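# Unclip stand-up pouch, set clip aside, open pouch

## Task

Remove the spring clip from the zip-lock stand-up pouch and set it on the table far enough from the pouch. Then open the pouch so its mouth stays close to fully wide without help. At the end the pouch must stand upright and untilted with its entire base on the table, its zip must not be clearly pressed down or drooping, and no loose item may touch the pouch or the clip.

## Robot and tools

Robot: two arms, left_arm and right_arm, each with a parallel two-finger gripper. Each arm sits on a tilted plate, and both plates hang from one metal frame behind them. For the clearance check, a plate and its half of the frame count as part of that arm. Calibrated bases in the scene frame: left_arm at (+0.021, +0.298, +0.271) m, quat_wxyz (+0.998, -0.056, +0.026, -0.026); right_arm at (-0.005, -0.302, +0.271) m, quat_wxyz (+0.998, +0.058, +0.023, -0.030).

Scene frame: origin at table-top height, midway between the arms' nominal bases. +x points out over the table, +z up, and left_arm is on the +y side (this is not the image left). Positions are in metres, orientations are quaternions written w first. On the gripper, the fingers point along its own +z and open and close along its own y. end_effector_position is the point between the finger pads, roughly 1 cm short of the tips. Reported hand positions can be off, more so at long reach, and friction and weight can leave a gripper about 1 cm from a free-air target on any side without any contact.

Row format (shared by execute_actions and move): one flat list of 16 numbers covering both arms, even when only one moves. First left_arm: x, y, z, qw, qx, qy, qz, opening; then the same eight for right_arm. x, y, z and the quaternion form an absolute pose target for that gripper in the scene frame, not an offset. Opening runs from -1 (closed) to +1 (fully open, 0.094 m); it is also absolute. To hold an orientation, repeat the same target quaternion every row instead of copying the drifted reported one. To keep an idle arm still, resend the pose from the last result taken before it started idling, with its wanted opening; a 0 opening is a real command, so resend the present one to leave a gripper alone. Commanding the measured pose can relieve or end a press.

execute_actions(actions, cameras): actions is a list of actions; each action is a list of up to 15 rows, each row lasting one 1/30 s step, and a short list repeats its last row until 15 steps are used. An empty actions list just returns state and images. An action is refused for both arms if any target lies more than 0.6 m from that gripper's current position along any of the gripper's own axes; a malformed action, or a first action failing this against the last reported state, voids the whole call. cameras selects images: omitted, null or ["all"] gives all, [] gives none, an unknown name invalidates the call. Camera names: cam_head_left, cam_head_right, cam_high, cam_left_wrist, cam_right_wrist, all 896x504.

move(target, speed, blend, opening_speed, blocking, cameras): drives each gripper in a straight line from its current Hand target to the pose in target, with no 0.6 m limit. target is one 16-number row, or up to 15 rows that differ only in poses, sharing a 10 s cap (paths stop short if longer). speed is path top speed in m/s, 0.002 to 0.5, default 0.25, with turning capped at twice that in rad/s; one value or one per target. blend (m) rounds corners between listed targets; default 0 stops at each. opening_speed (0.2 or more, per second on the -1..+1 scale) ramps the fingers; otherwise the opening is sent at once. blocking=false returns after about 0.5 s while the move continues; execute_actions rows are then refused until the move ends, so use wait or stop. A new move replaces a running one. Paths ignore obstacles and the other arm; grippers lag and stray more at higher speed and near full arm stretch. Faster contact hits harder, and aiming further past contact presses harder. The result adds a "move:" line: done, off_target, moving, held or fault, plus limits. An arm not named in the ending is done (within 10 mm and 2 degrees). done and off_target say nothing about contact. held means a check withheld steps or the clearance check ended the move; limits=paced means poses were clipped.

wait(seconds): 0 to 10 s, arms keep their last command; a running move continues and the wait ends early if it finishes. stop(): brakes a running move; it needs braking room. zoom_image(camera, region): region [x0, y0, x1, y1] in pixels of that camera's latest full image, at most 504x504, origin top-left; only cameras in the newest images. finished_scene(scene, check): called twice; the first call submits your check (per condition: what images and readings show, what they cannot, how it could fail) and lets you still fix things; the second ends the scene irreversibly.

Result lines: each step the controller clips the command to within 100 mm and 20 degrees of the measured pose and uses damped inverse kinematics, favouring position. Hand target shows where each arm is being sent, possibly short of your command, so send the rest next. Tool commands lists present gripper commands. grip_measured uses the opening scale; empty it reads up to about 1.6 mm wide; on hard parts it reads up to about 3 mm (0.064) below their width. Slightly below first-touch reading the grip is light; from 0.11 below it presses at full force (about 50 to 62 N per pad). Release by commanding well above grip_measured. Joint torques follow the Joint positions order, include arm weight, are offset and noisy; the first three wrap at ±28 N m. "pose unreachable" means the clearance check withheld a command; it does not guard gripper-to-gripper contact. Joint ranges (rad): waist -2.618 to 3.054, shoulder 0 to 3.142, elbow 0 to 3.142 (straight 2.901), wrist pitch and yaw -1.571 to 1.571, wrist roll -2.094 to 2.094.

Avoid: dropping the clip or releasing moving parts, slams, hard hits or heavy pushes, collisions or squeezes between the arms, anything leaving the table. Motors heat when holding loads, staying stretched or straining at unreachable poses; MOTOR HOT appears at 75 °C, at 90 °C the arm folds and idles, at 100 °C it drops. Brief external tugs on held parts or pushes on loose objects can occur.

Each tool is called after "Request:" as a command line: name --argument value for each argument, lists and objects as JSON in quotes; but a table of rows of numbers goes row by row, as --pt "numbers of a row", without its own name.

## Session

Request:
execute_actions --actions '[]'

Scene clock: 0.00 s.
left_arm: end_effector_position=(+0.5415, +0.5616, +0.2214) grip_measured=+1.000 end_effector_quat_wxyz=(+0.732, +0.140, +0.664, +0.060) | right_arm: end_effector_position=(+0.3431, -0.5173, +0.3181) grip_measured=+1.000 end_effector_quat_wxyz=(+0.407, -0.101, +0.812, +0.406)
Joint positions: left_arm=[0.748 2.824 1.472 1.529 0.824 0.277 0.094] | right_arm=[-0.89 2.358 1.767 -1.491 -1.099 -1.588 0.094]
Joint velocities: left_arm=[0.002 -0.007 0.002 0.022 0.051 -0.051 0] | right_arm=[-0.012 -0.012 -0.002 0.051 -0.051 0.022 0]
Joint torques (N m): no reading
Motor temperatures (°C): left_arm=[28 36 37 40 27 26 31] | right_arm=[27 38 40 40 26 27 25]
Heat: left arm: 40 °C; right arm: 40 °C.
Hand target: left_arm +0.5435, +0.5623, +0.2264; +0.734, +0.142, +0.661, +0.062 | right_arm +0.3461, -0.5192, +0.3236; +0.417, -0.104, +0.809, +0.401
Tool commands: left_gripper/opening=+1.0 right_gripper/opening=+1.0

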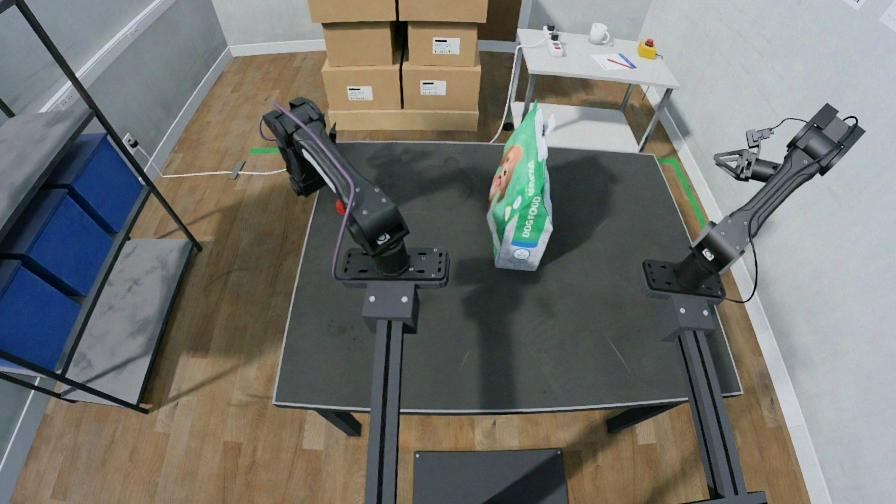

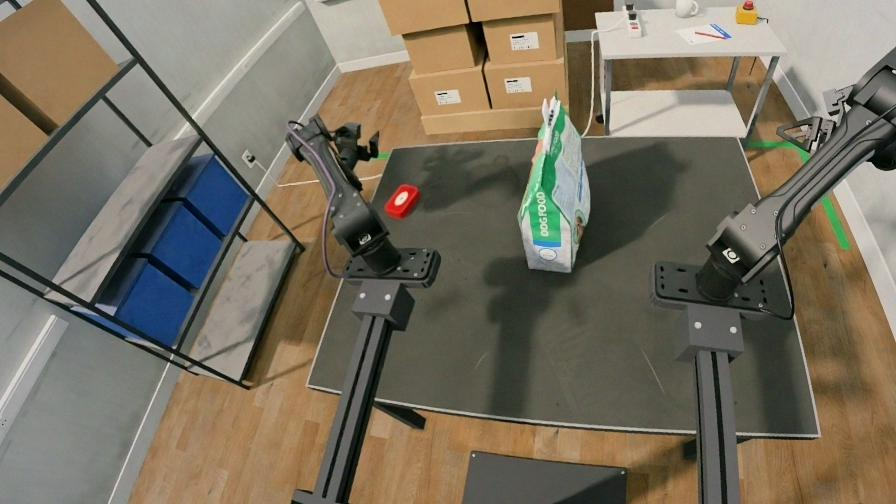

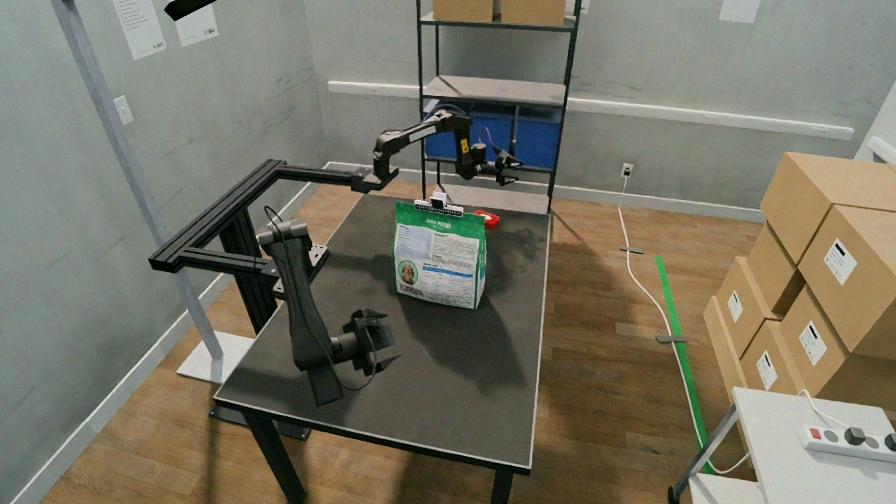

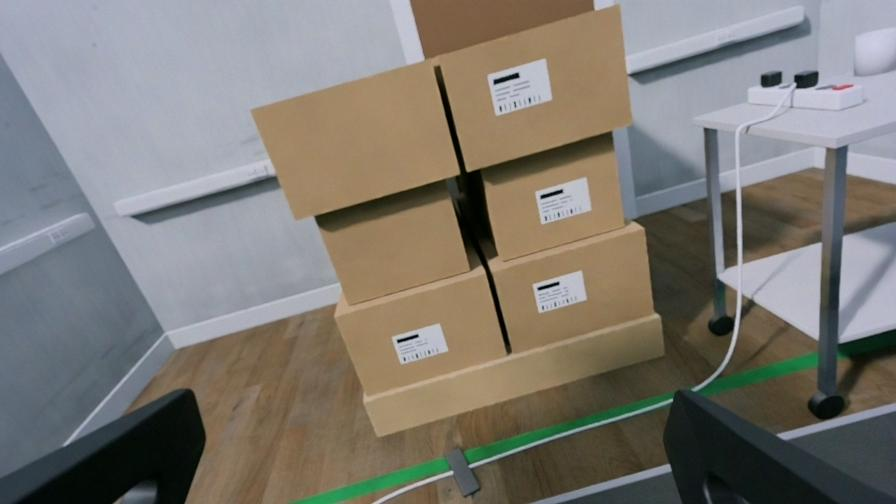

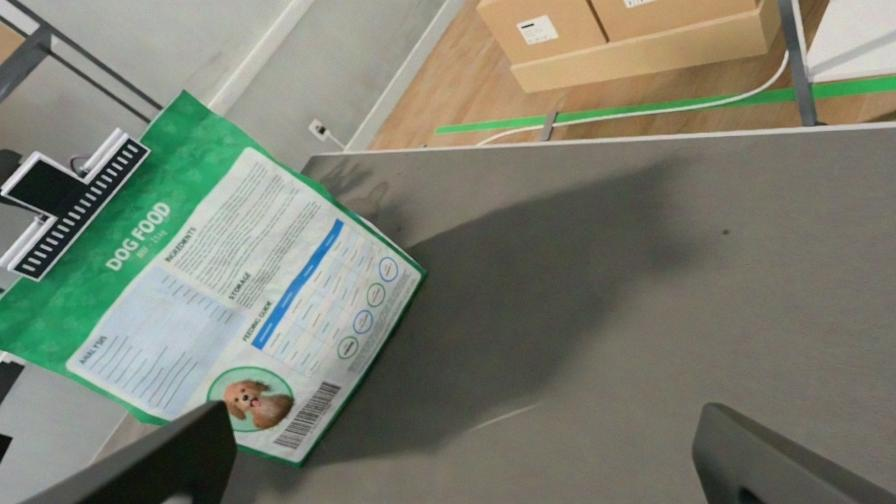

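Request:
zoom_image --camera "cam_high" --region '[360, 170, 540, 320]'

Request:
zoom_image --camera "cam_head_left" --region '[440, 80, 620, 290]'

Request:
zoom_image --camera "cam_head_right" --region '[480, 80, 640, 290]'

Request:
zoom_image --camera "cam_right_wrist" --region '[0, 80, 450, 480]'

Scaled by 2.800 from the camera's 896x504 image, which has a finer 1280x720 frame.

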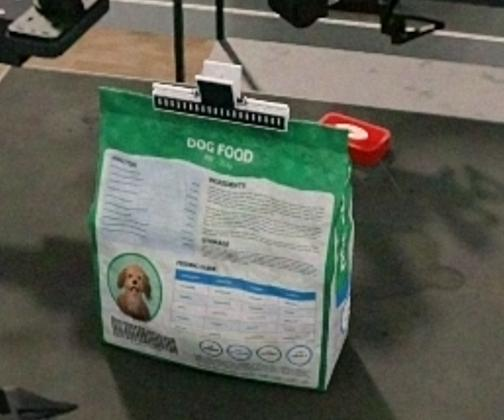

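Scaled by 2.400 from the camera's 896x504 image, which has a finer 1280x720 frame.

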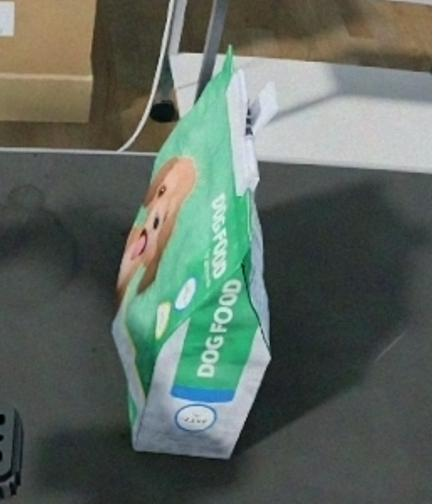

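Scaled by 2.400 from the camera's 896x504 image, which has a finer 1280x720 frame.

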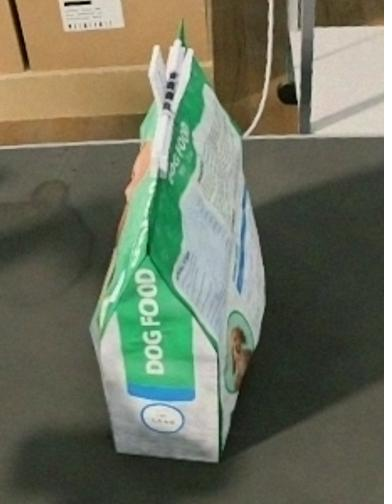

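Scaled by 1.120 from the camera's 896x504 image, which has a finer 1280x720 frame.

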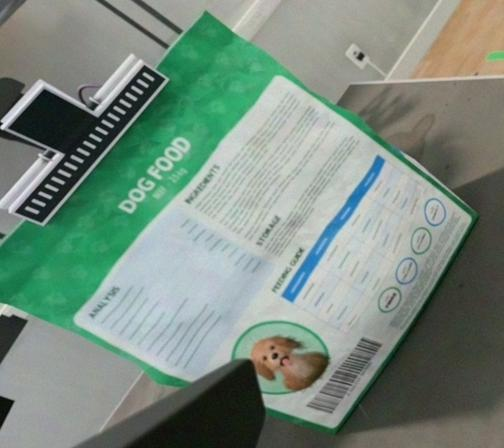

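Request:
move --target '[0.5415,0.5616,0.2214,0.732,0.14,0.664,0.06,1,0.3,-0.4,0.3,0.5,-0.5,0.5,0.5,1]'

Scene clock: 4.40 s.
left_arm: end_effector_position=(+0.5415, +0.5616, +0.2214) grip_measured=+1.000 end_effector_quat_wxyz=(+0.732, +0.140, +0.664, +0.060) | right_arm: end_effector_position=(+0.2953, -0.3998, +0.2921) grip_measured=+1.000 end_effector_quat_wxyz=(+0.355, -0.361, +0.744, +0.437)
Joint positions: left_arm=[0.748 2.824 1.472 1.529 0.824 0.277 0.094] | right_arm=[-0.707 2.292 1.469 -1.499 -0.89 -2.087 0.094]
Joint velocities: left_arm=[-0.027 -0.002 -0.002 0.007 -0.007 0.066 0] | right_arm=[-0.002 0.002 -0.027 -0.022 0.007 -0.022 0]
Joint torques (N m): left_arm=[-0.61 -12.97 3.36 2.03 0.01 0] | right_arm=[1.1 -15.61 3.84 -1.37 -0.3 -0.06]
Motor temperatures (°C): left_arm=[28 38 37 41 27 26 31] | right_arm=[27 40 40 40 26 26 25]
Heat: left arm: 41 °C; right arm: 40 °C.
Hand target: left_arm +0.5415, +0.5616, +0.2214; +0.732, +0.140, +0.664, +0.060 | right_arm +0.2986, -0.4007, +0.3002; +0.362, -0.379, +0.742, +0.419
Off the commanded pose: left_arm 0.000 m, 0 deg | right_arm 0.009 m, 37 deg; orientation clipped.
joint sent to its limit (right arm) — joint 6 (wrist roll), lower limit. The joint targets are off in orientation, not in position.
move: off_target (right_arm); limits=paced

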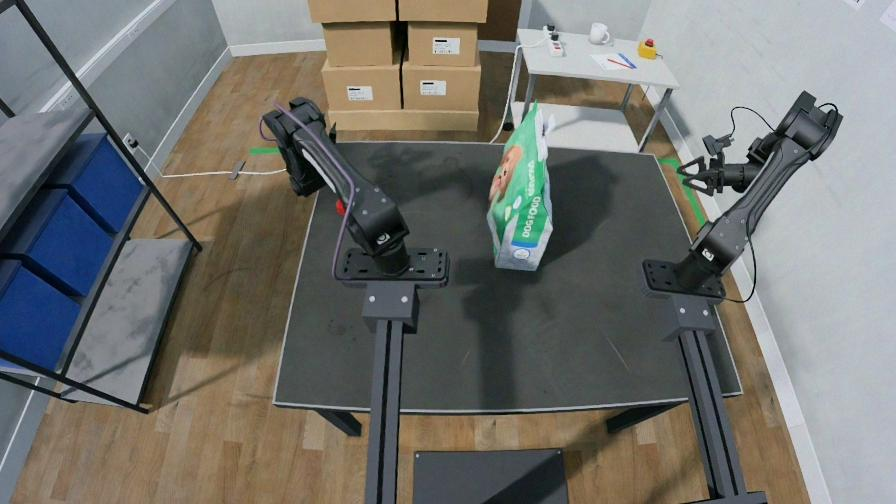

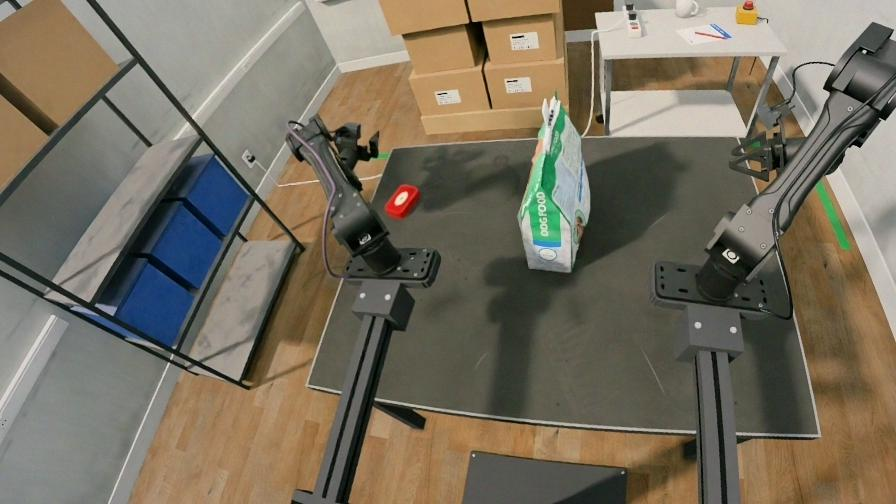

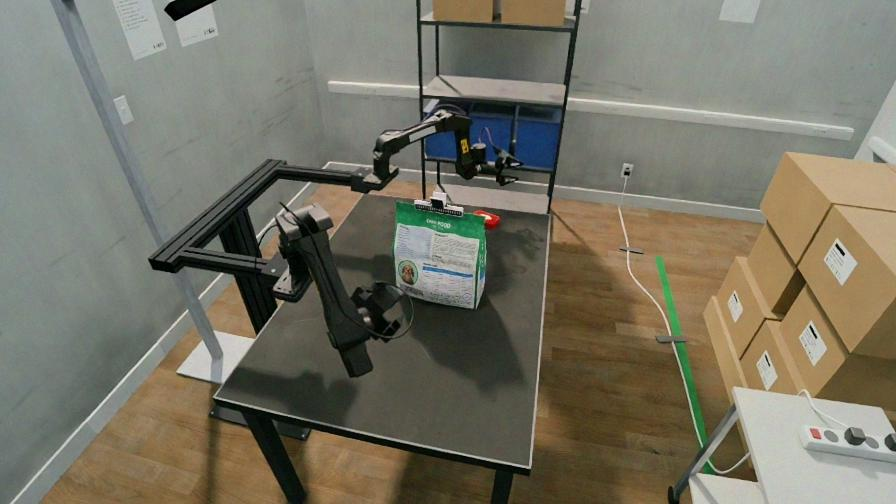

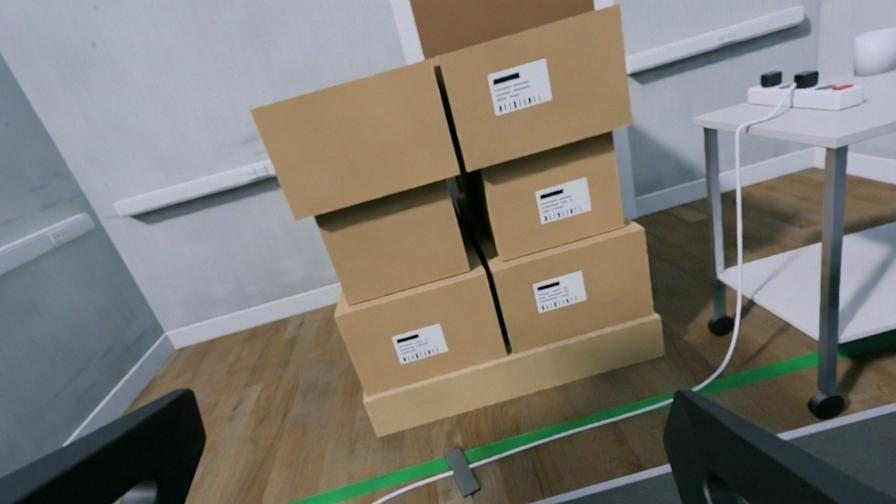

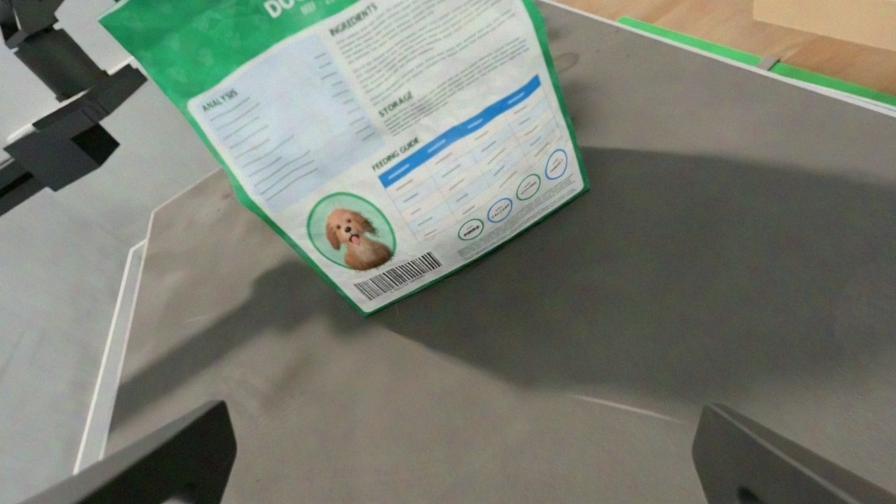

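Request:
move --pt "0.5415 0.5616 0.2214 0.732 0.14 0.664 0.06 1 0.3 -0.35 0.35 0.68 0 0.73 0 1" --pt "0.5415 0.5616 0.2214 0.732 0.14 0.664 0.06 1 0.3 -0.38 0.32 0.627 -0.325 0.627 0.325 1"

Scene clock: 10.10 s.
left_arm: end_effector_position=(+0.5415, +0.5616, +0.2214) grip_measured=+1.000 end_effector_quat_wxyz=(+0.732, +0.140, +0.664, +0.060) | right_arm: end_effector_position=(+0.3041, -0.3815, +0.3223) grip_measured=+1.000 end_effector_quat_wxyz=(+0.677, -0.247, +0.649, +0.244)
Joint positions: left_arm=[0.748 2.824 1.472 1.529 0.824 0.277 0.094] | right_arm=[-0.778 2.11 0.425 1.386 -1.548 -0.433 0.094]
Joint velocities: left_arm=[0.022 0.002 0.007 -0.051 0.007 0.051 0] | right_arm=[-0.002 -0.002 0.002 -0.007 -0.037 -0.037 0]
Joint torques (N m): left_arm=[-0.61 -12.98 3.36 2.02 0 0] | right_arm=[-0.12 -6.86 2.44 1.24 -0.44 -0.03]
Motor temperatures (°C): left_arm=[28 41 37 41 27 26 31] | right_arm=[27 41 40 40 26 26 24]
Heat: left arm: 41 °C; right arm: 41 °C.
Hand target: left_arm +0.5415, +0.5616, +0.2214; +0.732, +0.140, +0.664, +0.060 | right_arm +0.3017, -0.3808, +0.3185; +0.675, -0.242, +0.648, +0.256
Off the commanded pose: left_arm 0.000 m, 0 deg | right_arm 0.005 m, 14 deg.
joint sent to its limit (right arm) — joint 5 (wrist yaw), lower limit. The joint targets are off in orientation, not in position.
move: off_target (right_arm)

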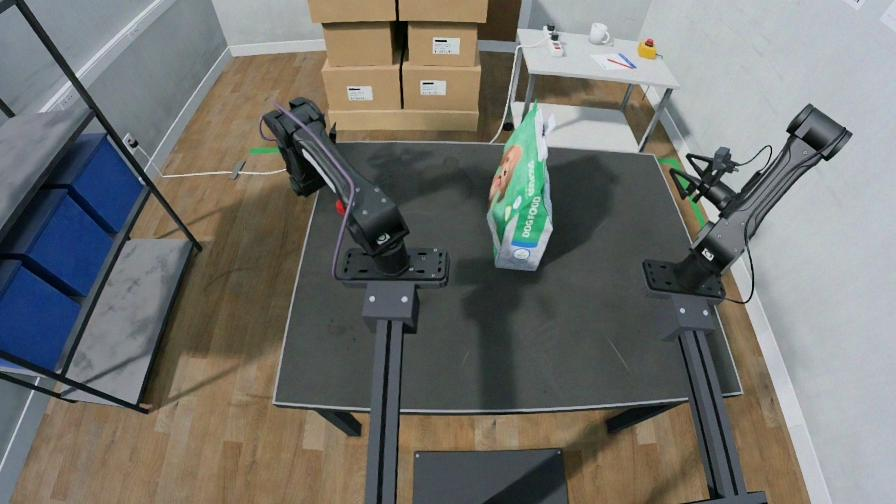

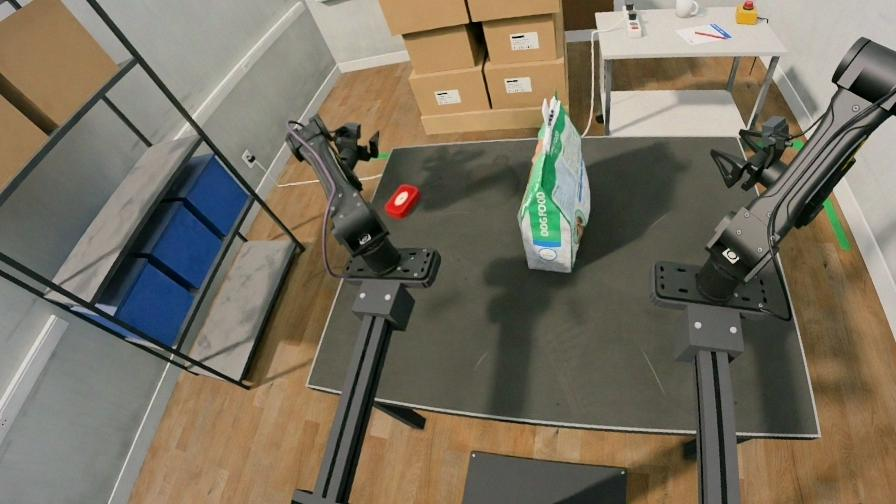

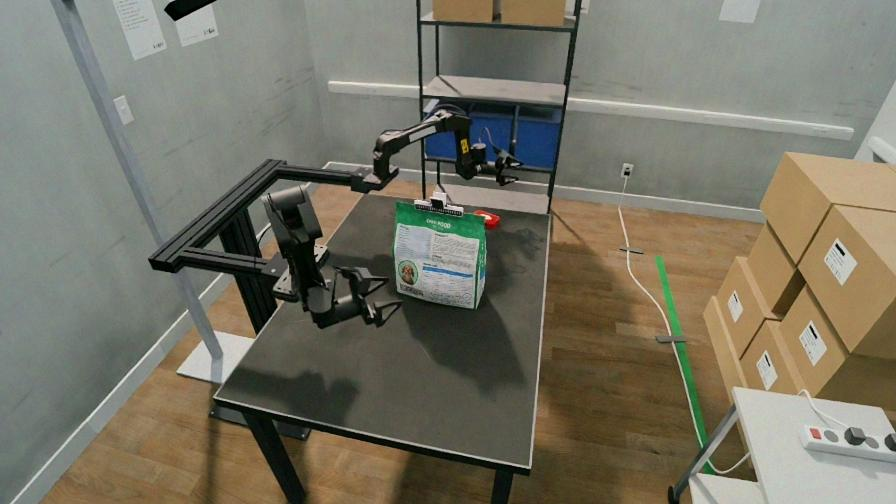

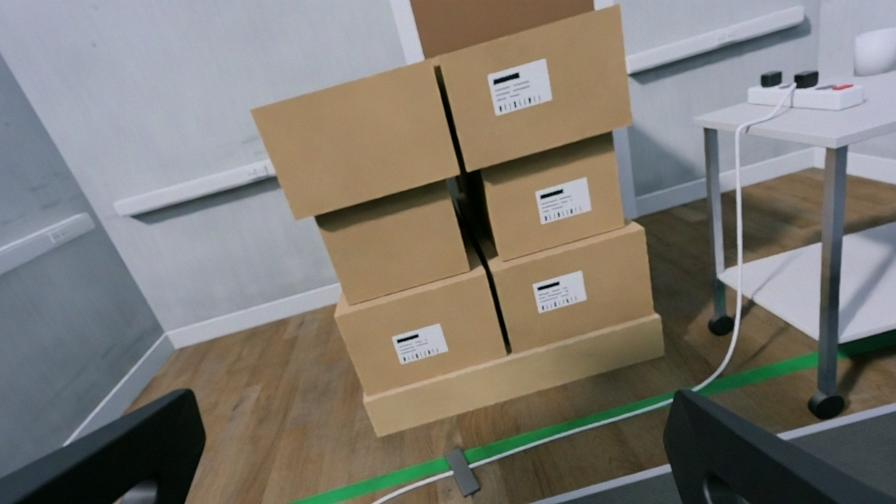

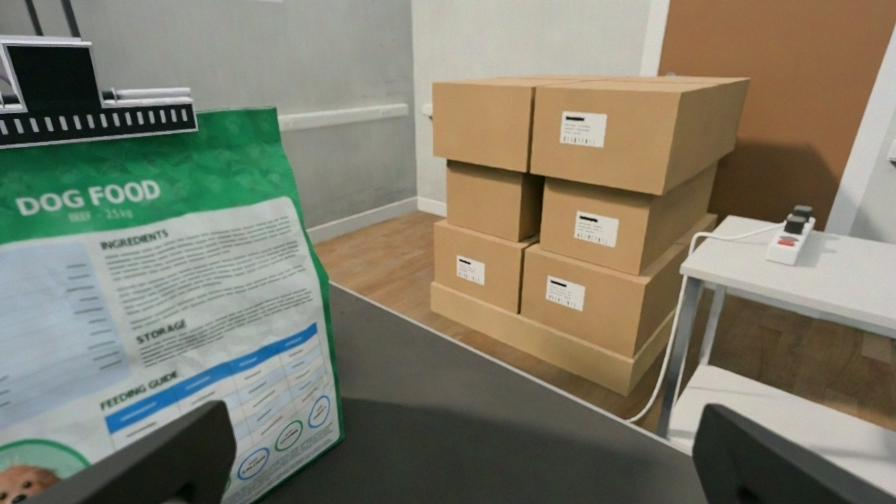

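Request:
move --target '[0.5415,0.5616,0.2214,0.732,0.14,0.664,0.06,1,0.17,-0.33,0.35,0.6645,-0.2418,0.6645,0.2418,1]' --cameras '["cam_right_wrist","cam_high","cam_head_left"]'

Scene clock: 12.30 s.
left_arm: end_effector_position=(+0.5415, +0.5616, +0.2214) grip_measured=+1.000 end_effector_quat_wxyz=(+0.732, +0.140, +0.664, +0.060) | right_arm: end_effector_position=(+0.2286, -0.3402, +0.3276) grip_measured=+1.000 end_effector_quat_wxyz=(+0.685, -0.187, +0.677, +0.193)
Joint positions: left_arm=[0.748 2.824 1.472 1.529 0.824 0.277 0.094] | right_arm=[-0.952 1.987 0.019 1.38 -1.554 -0.705 0.094]
Joint velocities: left_arm=[-0.022 -0.022 0.002 -0.081 0.007 0.037 0] | right_arm=[-0.017 -0.012 0.002 -0.081 0.007 -0.051 0]
Joint torques (N m): left_arm=[-0.58 -12.96 3.4 2.02 0 0] | right_arm=[0.59 -6.75 0.05 1.08 -0.52 -0.02]
Motor temperatures (°C): left_arm=[28 41 37 41 27 26 31] | right_arm=[27 41 40 40 26 26 24]
Heat: left arm: 41 °C; right arm: 41 °C.
Hand target: left_arm +0.5415, +0.5616, +0.2214; +0.732, +0.140, +0.664, +0.060 | right_arm +0.2278, -0.3371, +0.3301; +0.687, -0.192, +0.672, +0.198
Off the commanded pose: left_arm 0.000 m, 0 deg | right_arm 0.064 m, 9 deg.
joint sent to its limit (right arm) — joint 5 (wrist yaw), lower limit. The joint targets are off in position and orientation.
move: off_target (right_arm)
Images, in order (width x height): cam_head_left 896x504, cam_high 896x504, cam_right_wrist 896x504.

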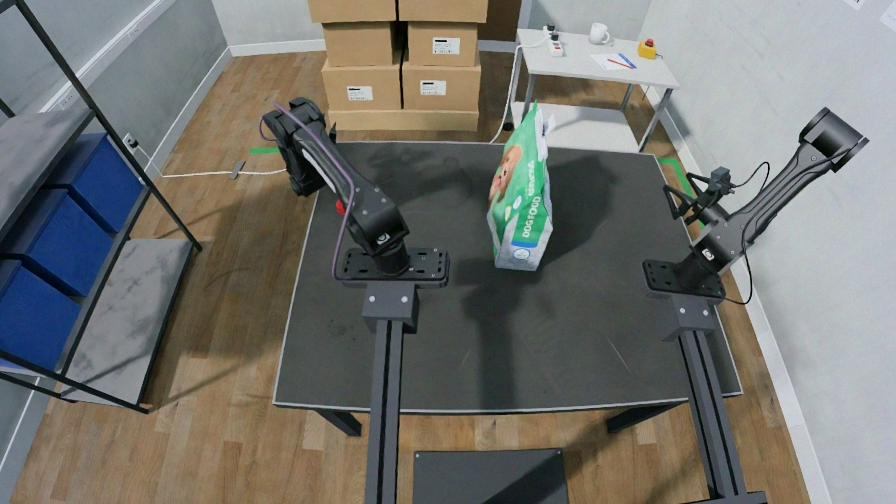

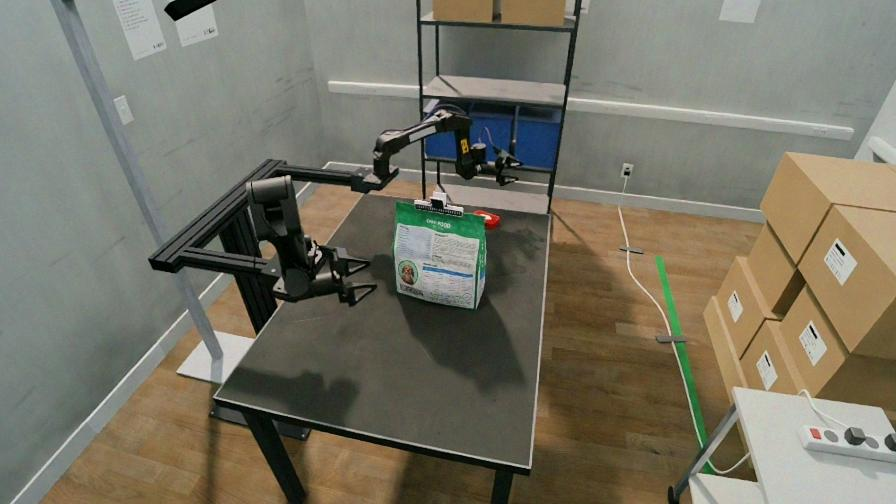

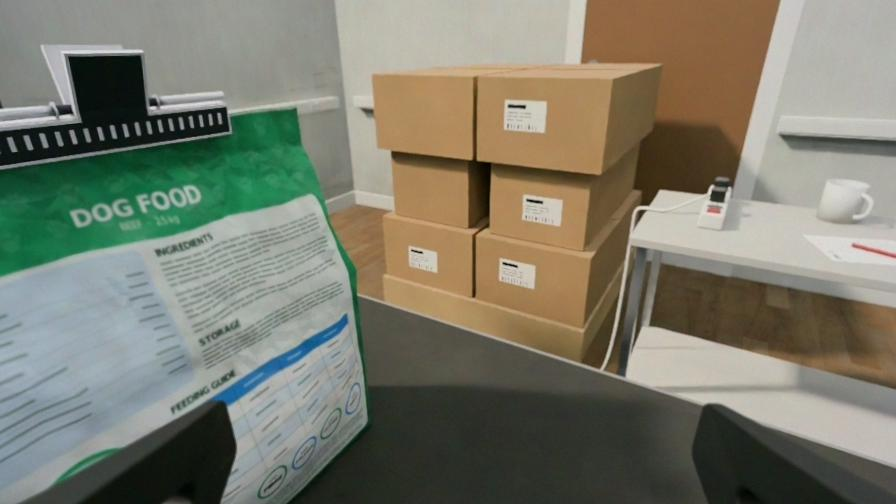

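Request:
move --pt "0.5415 0.5616 0.2214 0.732 0.14 0.664 0.06 1 0.3 -0.3 0.45 0.5 0 0.866 0 1" --pt "0.5415 0.5616 0.2214 0.732 0.14 0.664 0.06 1 0.3 -0.02 0.52 0.342 0.036 0.94 -0.0097 1" --blend 0.04

Scene clock: 18.07 s.
left_arm: end_effector_position=(+0.5415, +0.5616, +0.2214) grip_measured=+1.000 end_effector_quat_wxyz=(+0.732, +0.140, +0.664, +0.060) | right_arm: end_effector_position=(+0.2920, -0.0181, +0.5241) grip_measured=+1.000 end_effector_quat_wxyz=(+0.345, +0.033, +0.938, -0.008)
Joint positions: left_arm=[0.748 2.824 1.472 1.529 0.824 0.277 0.094] | right_arm=[1.169 1.92 1.923 -1.316 0.726 1.038 0.094]
Joint velocities: left_arm=[-0.012 0.022 -0.007 0.007 0.051 -0.022 0] | right_arm=[-0.017 -0.002 0.002 0.007 -0.007 -0.007 0]
Joint torques (N m): left_arm=[-0.61 -12.96 3.36 2.03 -0.01 0] | right_arm=[0.76 -8.68 8.76 0.76 0.32 0.08]
Motor temperatures (°C): left_arm=[28 43 37 42 27 26 31] | right_arm=[27 41 40 40 26 26 24]
Heat: left arm: 43 °C; right arm: 41 °C.
Hand target: left_arm +0.5415, +0.5616, +0.2214; +0.732, +0.140, +0.664, +0.060 | right_arm +0.2930, -0.0160, +0.5237; +0.344, +0.034, +0.938, -0.011
Off the commanded pose: left_arm 0.000 m, 0 deg | right_arm 0.009 m, 1 deg.
move: done; limits=paced

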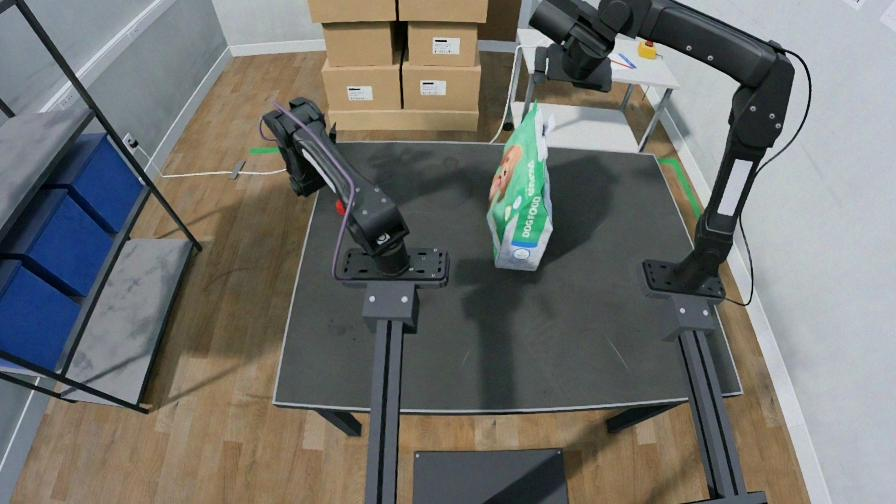

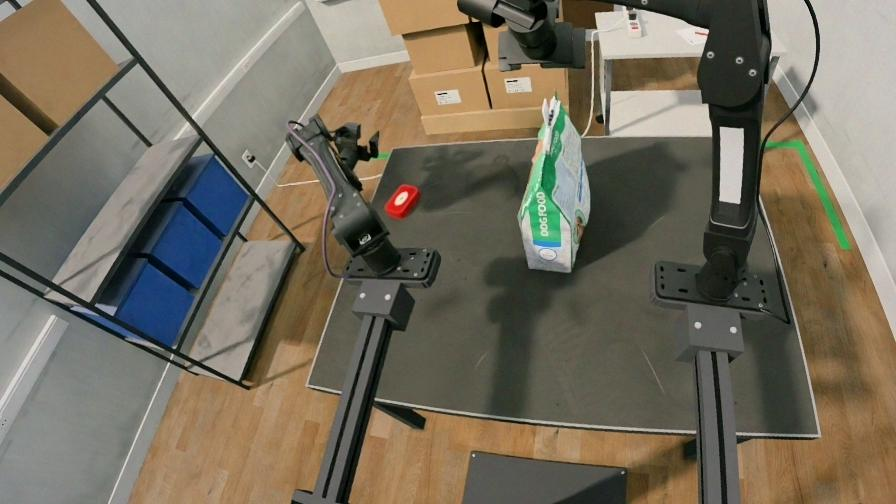

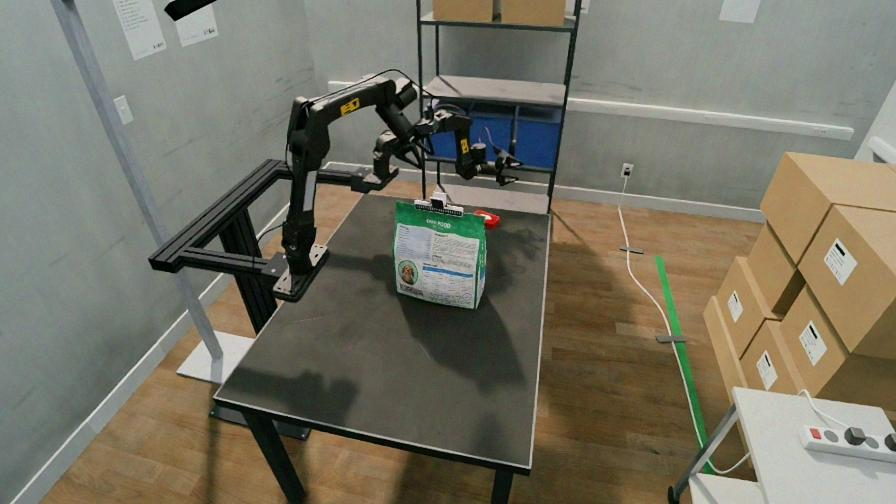

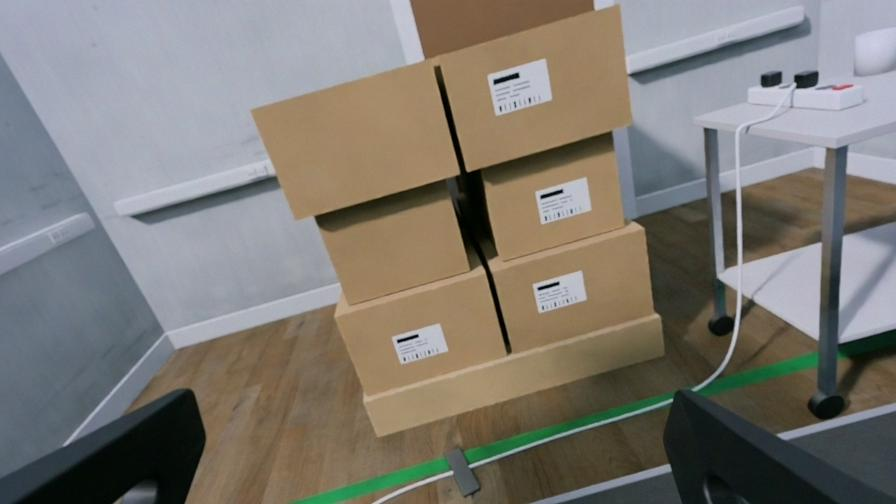

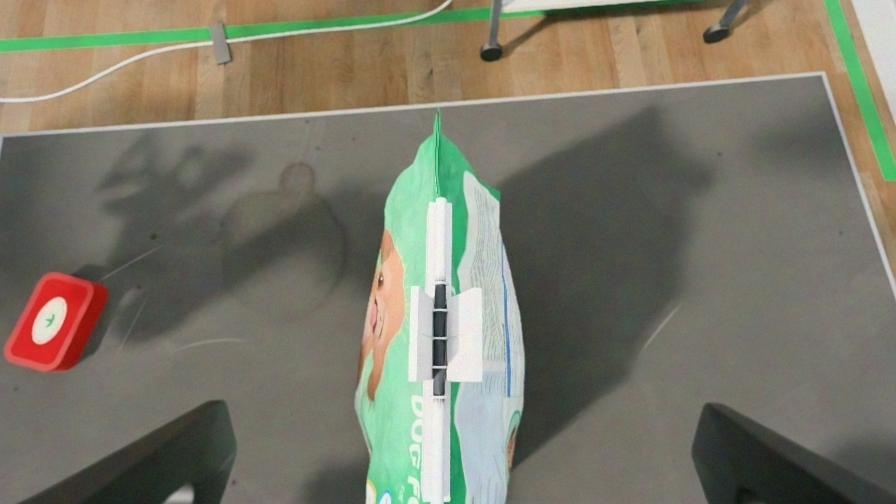

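Request:
move --target '[0.5415,0.5616,0.2214,0.732,0.14,0.664,0.06,1,0.33,-0.02,0.44,0.342,0.036,0.94,-0.0097,1]' --speed 0.15 --cameras '["cam_right_wrist","cam_high"]'

Scene clock: 20.23 s.
left_arm: end_effector_position=(+0.5415, +0.5616, +0.2214) grip_measured=+1.000 end_effector_quat_wxyz=(+0.732, +0.140, +0.664, +0.060) | right_arm: end_effector_position=(+0.3305, -0.0182, +0.4447) grip_measured=+1.000 end_effector_quat_wxyz=(+0.343, +0.040, +0.938, -0.005)
Joint positions: left_arm=[0.748 2.824 1.472 1.529 0.824 0.277 0.094] | right_arm=[1.059 1.92 1.61 -0.915 0.688 0.917 0.094]
Joint velocities: left_arm=[-0.002 0.007 0.007 -0.007 -0.037 0.007 0] | right_arm=[0.007 -0.007 -0.002 0.051 -0.022 0.037 0]
Joint torques (N m): left_arm=[-0.62 -12.97 3.37 2.03 0 0.01] | right_arm=[0.76 -10.35 6.24 1.15 0.28 -0.03]
Motor temperatures (°C): left_arm=[28 44 37 42 27 26 31] | right_arm=[27 41 40 40 26 26 24]
Heat: left arm: 44 °C; right arm: 41 °C.
Hand target: left_arm +0.5415, +0.5616, +0.2214; +0.732, +0.140, +0.664, +0.060 | right_arm +0.3304, -0.0189, +0.4400; +0.341, +0.036, +0.939, -0.010
Off the commanded pose: left_arm 0.000 m, 0 deg | right_arm 0.005 m, 1 deg.
move: done
Images, in order (width x height): cam_high 896x504, cam_right_wrist 896x504.

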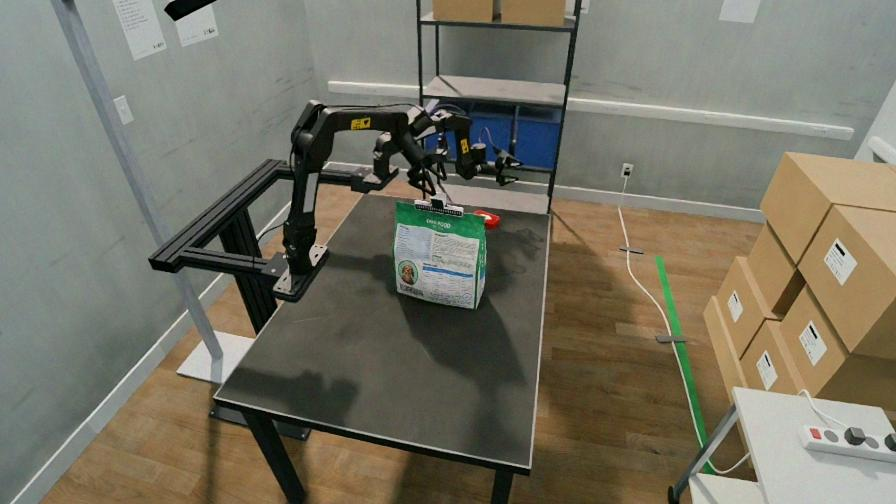

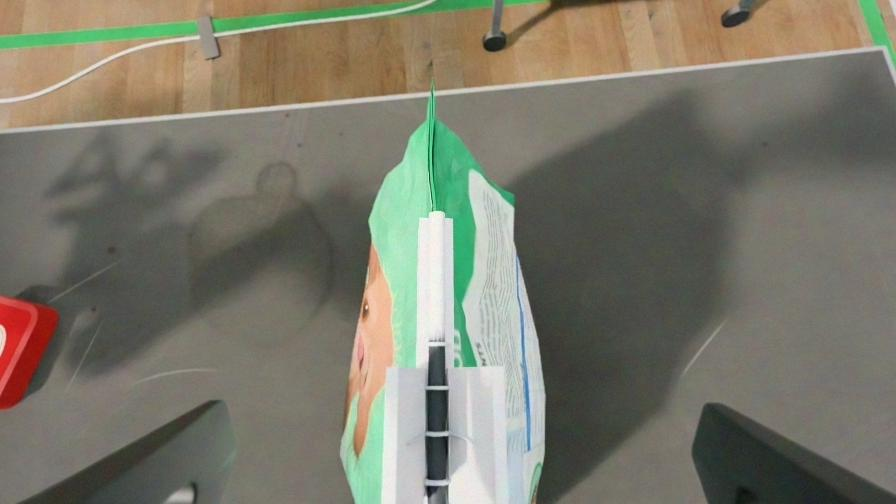

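Request:
move --target '[0.5415,0.5616,0.2214,0.732,0.14,0.664,0.06,1,0.331,-0.0155,0.394,0.342,0.036,0.94,-0.0097,1]' --speed 0.06 --cameras '["cam_right_wrist","cam_high"]'

Request:
zoom_image --camera "cam_high" --region '[380, 150, 500, 220]'

Scene clock: 22.07 s.
left_arm: end_effector_position=(+0.5415, +0.5616, +0.2214) grip_measured=+1.000 end_effector_quat_wxyz=(+0.732, +0.140, +0.664, +0.060) | right_arm: end_effector_position=(+0.3305, -0.0137, +0.4025) grip_measured=+1.000 end_effector_quat_wxyz=(+0.345, +0.040, +0.938, -0.001)
Joint positions: left_arm=[0.748 2.824 1.472 1.529 0.824 0.277 0.094] | right_arm=[1.054 1.938 1.461 -0.733 0.685 0.906 0.094]
Joint velocities: left_arm=[-0.002 -0.017 -0.002 0.007 -0.051 0.007 0] | right_arm=[-0.007 0.002 0.002 -0.11 0.007 -0.007 0]
Joint torques (N m): left_arm=[-0.61 -12.97 3.38 2.02 0 -0.01] | right_arm=[0.49 -9.66 6.35 1.19 0.29 -0.02]
Motor temperatures (°C): left_arm=[28 44 37 42 27 26 31] | right_arm=[27 42 40 40 26 26 24]
Heat: left arm: 44 °C; right arm: 42 °C.
Hand target: left_arm +0.5415, +0.5616, +0.2214; +0.732, +0.140, +0.664, +0.060 | right_arm +0.3312, -0.0154, +0.3941; +0.342, +0.036, +0.939, -0.010
Off the commanded pose: left_arm 0.000 m, 0 deg | right_arm 0.009 m, 1 deg.
move: done
Images, in order (width x height): cam_high 896x504, cam_right_wrist 896x504.

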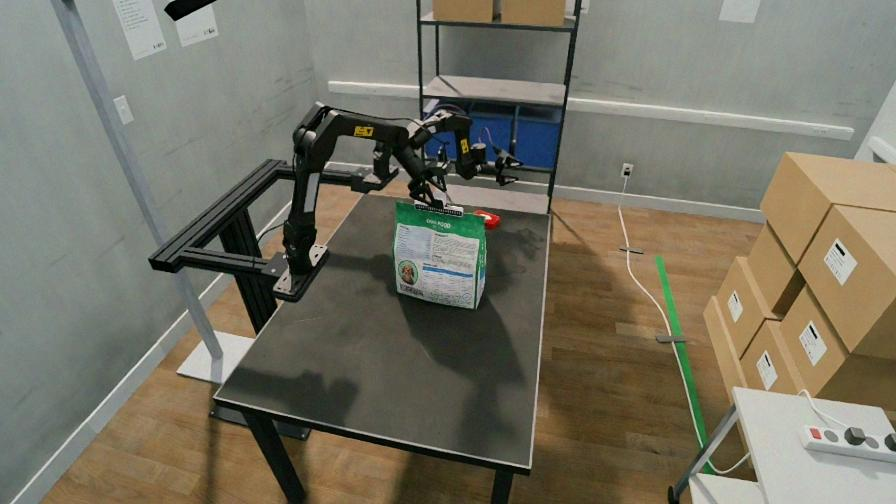

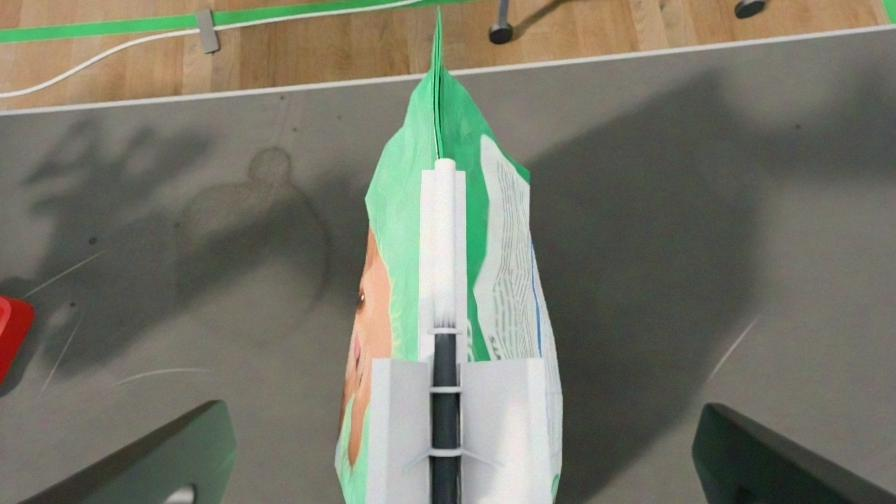

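Scaled by 4.200 from the camera's 896x504 image, which has a finer 1280x720 frame.

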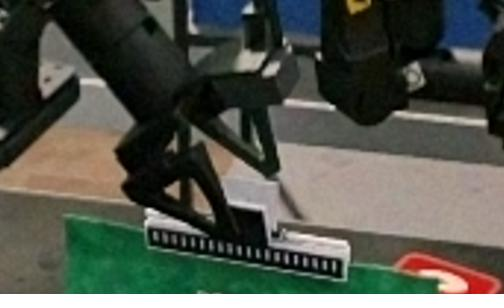

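Request:
move --target '[0.5415,0.5616,0.2214,0.732,0.14,0.664,0.06,1,0.331,-0.0135,0.394,0.342,0.036,0.94,-0.0097,-0.25]' --speed 0.06 --opening_speed 0.8 --cameras '["cam_right_wrist","cam_high"]'

Scene clock: 24.20 s.
left_arm: end_effector_position=(+0.5415, +0.5616, +0.2214) grip_measured=+1.000 end_effector_quat_wxyz=(+0.732, +0.140, +0.664, +0.060) | right_arm: end_effector_position=(+0.3305, -0.0136, +0.4025) grip_measured=-0.248 end_effector_quat_wxyz=(+0.346, +0.040, +0.938, -0.001)
Joint positions: left_arm=[0.748 2.824 1.472 1.529 0.824 0.277 0.094] | right_arm=[1.054 1.938 1.461 -0.732 0.685 0.906 0.035]
Joint velocities: left_arm=[0.012 0.007 -0.012 0.007 -0.022 -0.051 0] | right_arm=[-0.017 -0.007 -0.012 -0.037 -0.007 -0.022 0.001]
Joint torques (N m): left_arm=[-0.61 -12.98 3.4 2.02 0.01 -0.01] | right_arm=[0.68 -9.24 6.95 1.14 0.29 0]
Motor temperatures (°C): left_arm=[28 45 37 42 27 26 31] | right_arm=[27 42 40 39 26 26 24]
Heat: left arm: 45 °C; right arm: 42 °C.
Hand target: left_arm +0.5415, +0.5616, +0.2214; +0.732, +0.140, +0.664, +0.060 | right_arm +0.3309, -0.0136, +0.3940; +0.342, +0.036, +0.939, -0.010
Off the commanded pose: left_arm 0.000 m, 0 deg | right_arm 0.009 m, 1 deg.
move: done
Images, in order (width x height): cam_high 896x504, cam_right_wrist 896x504.

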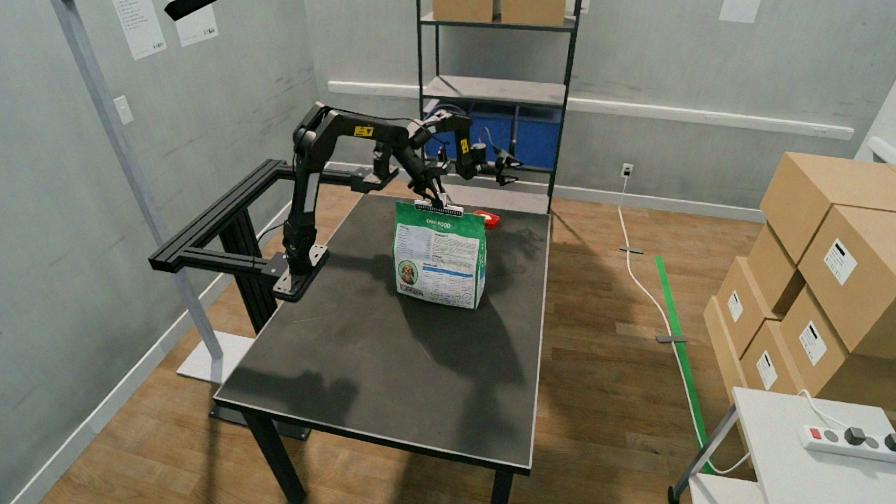

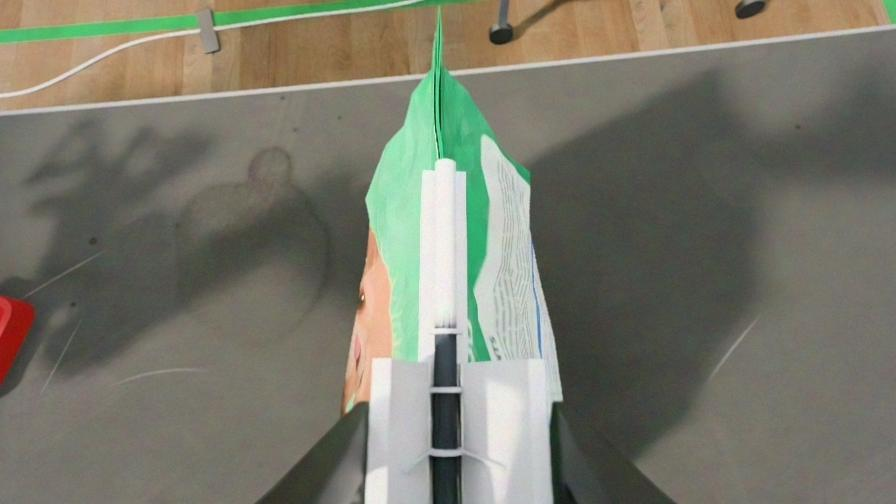

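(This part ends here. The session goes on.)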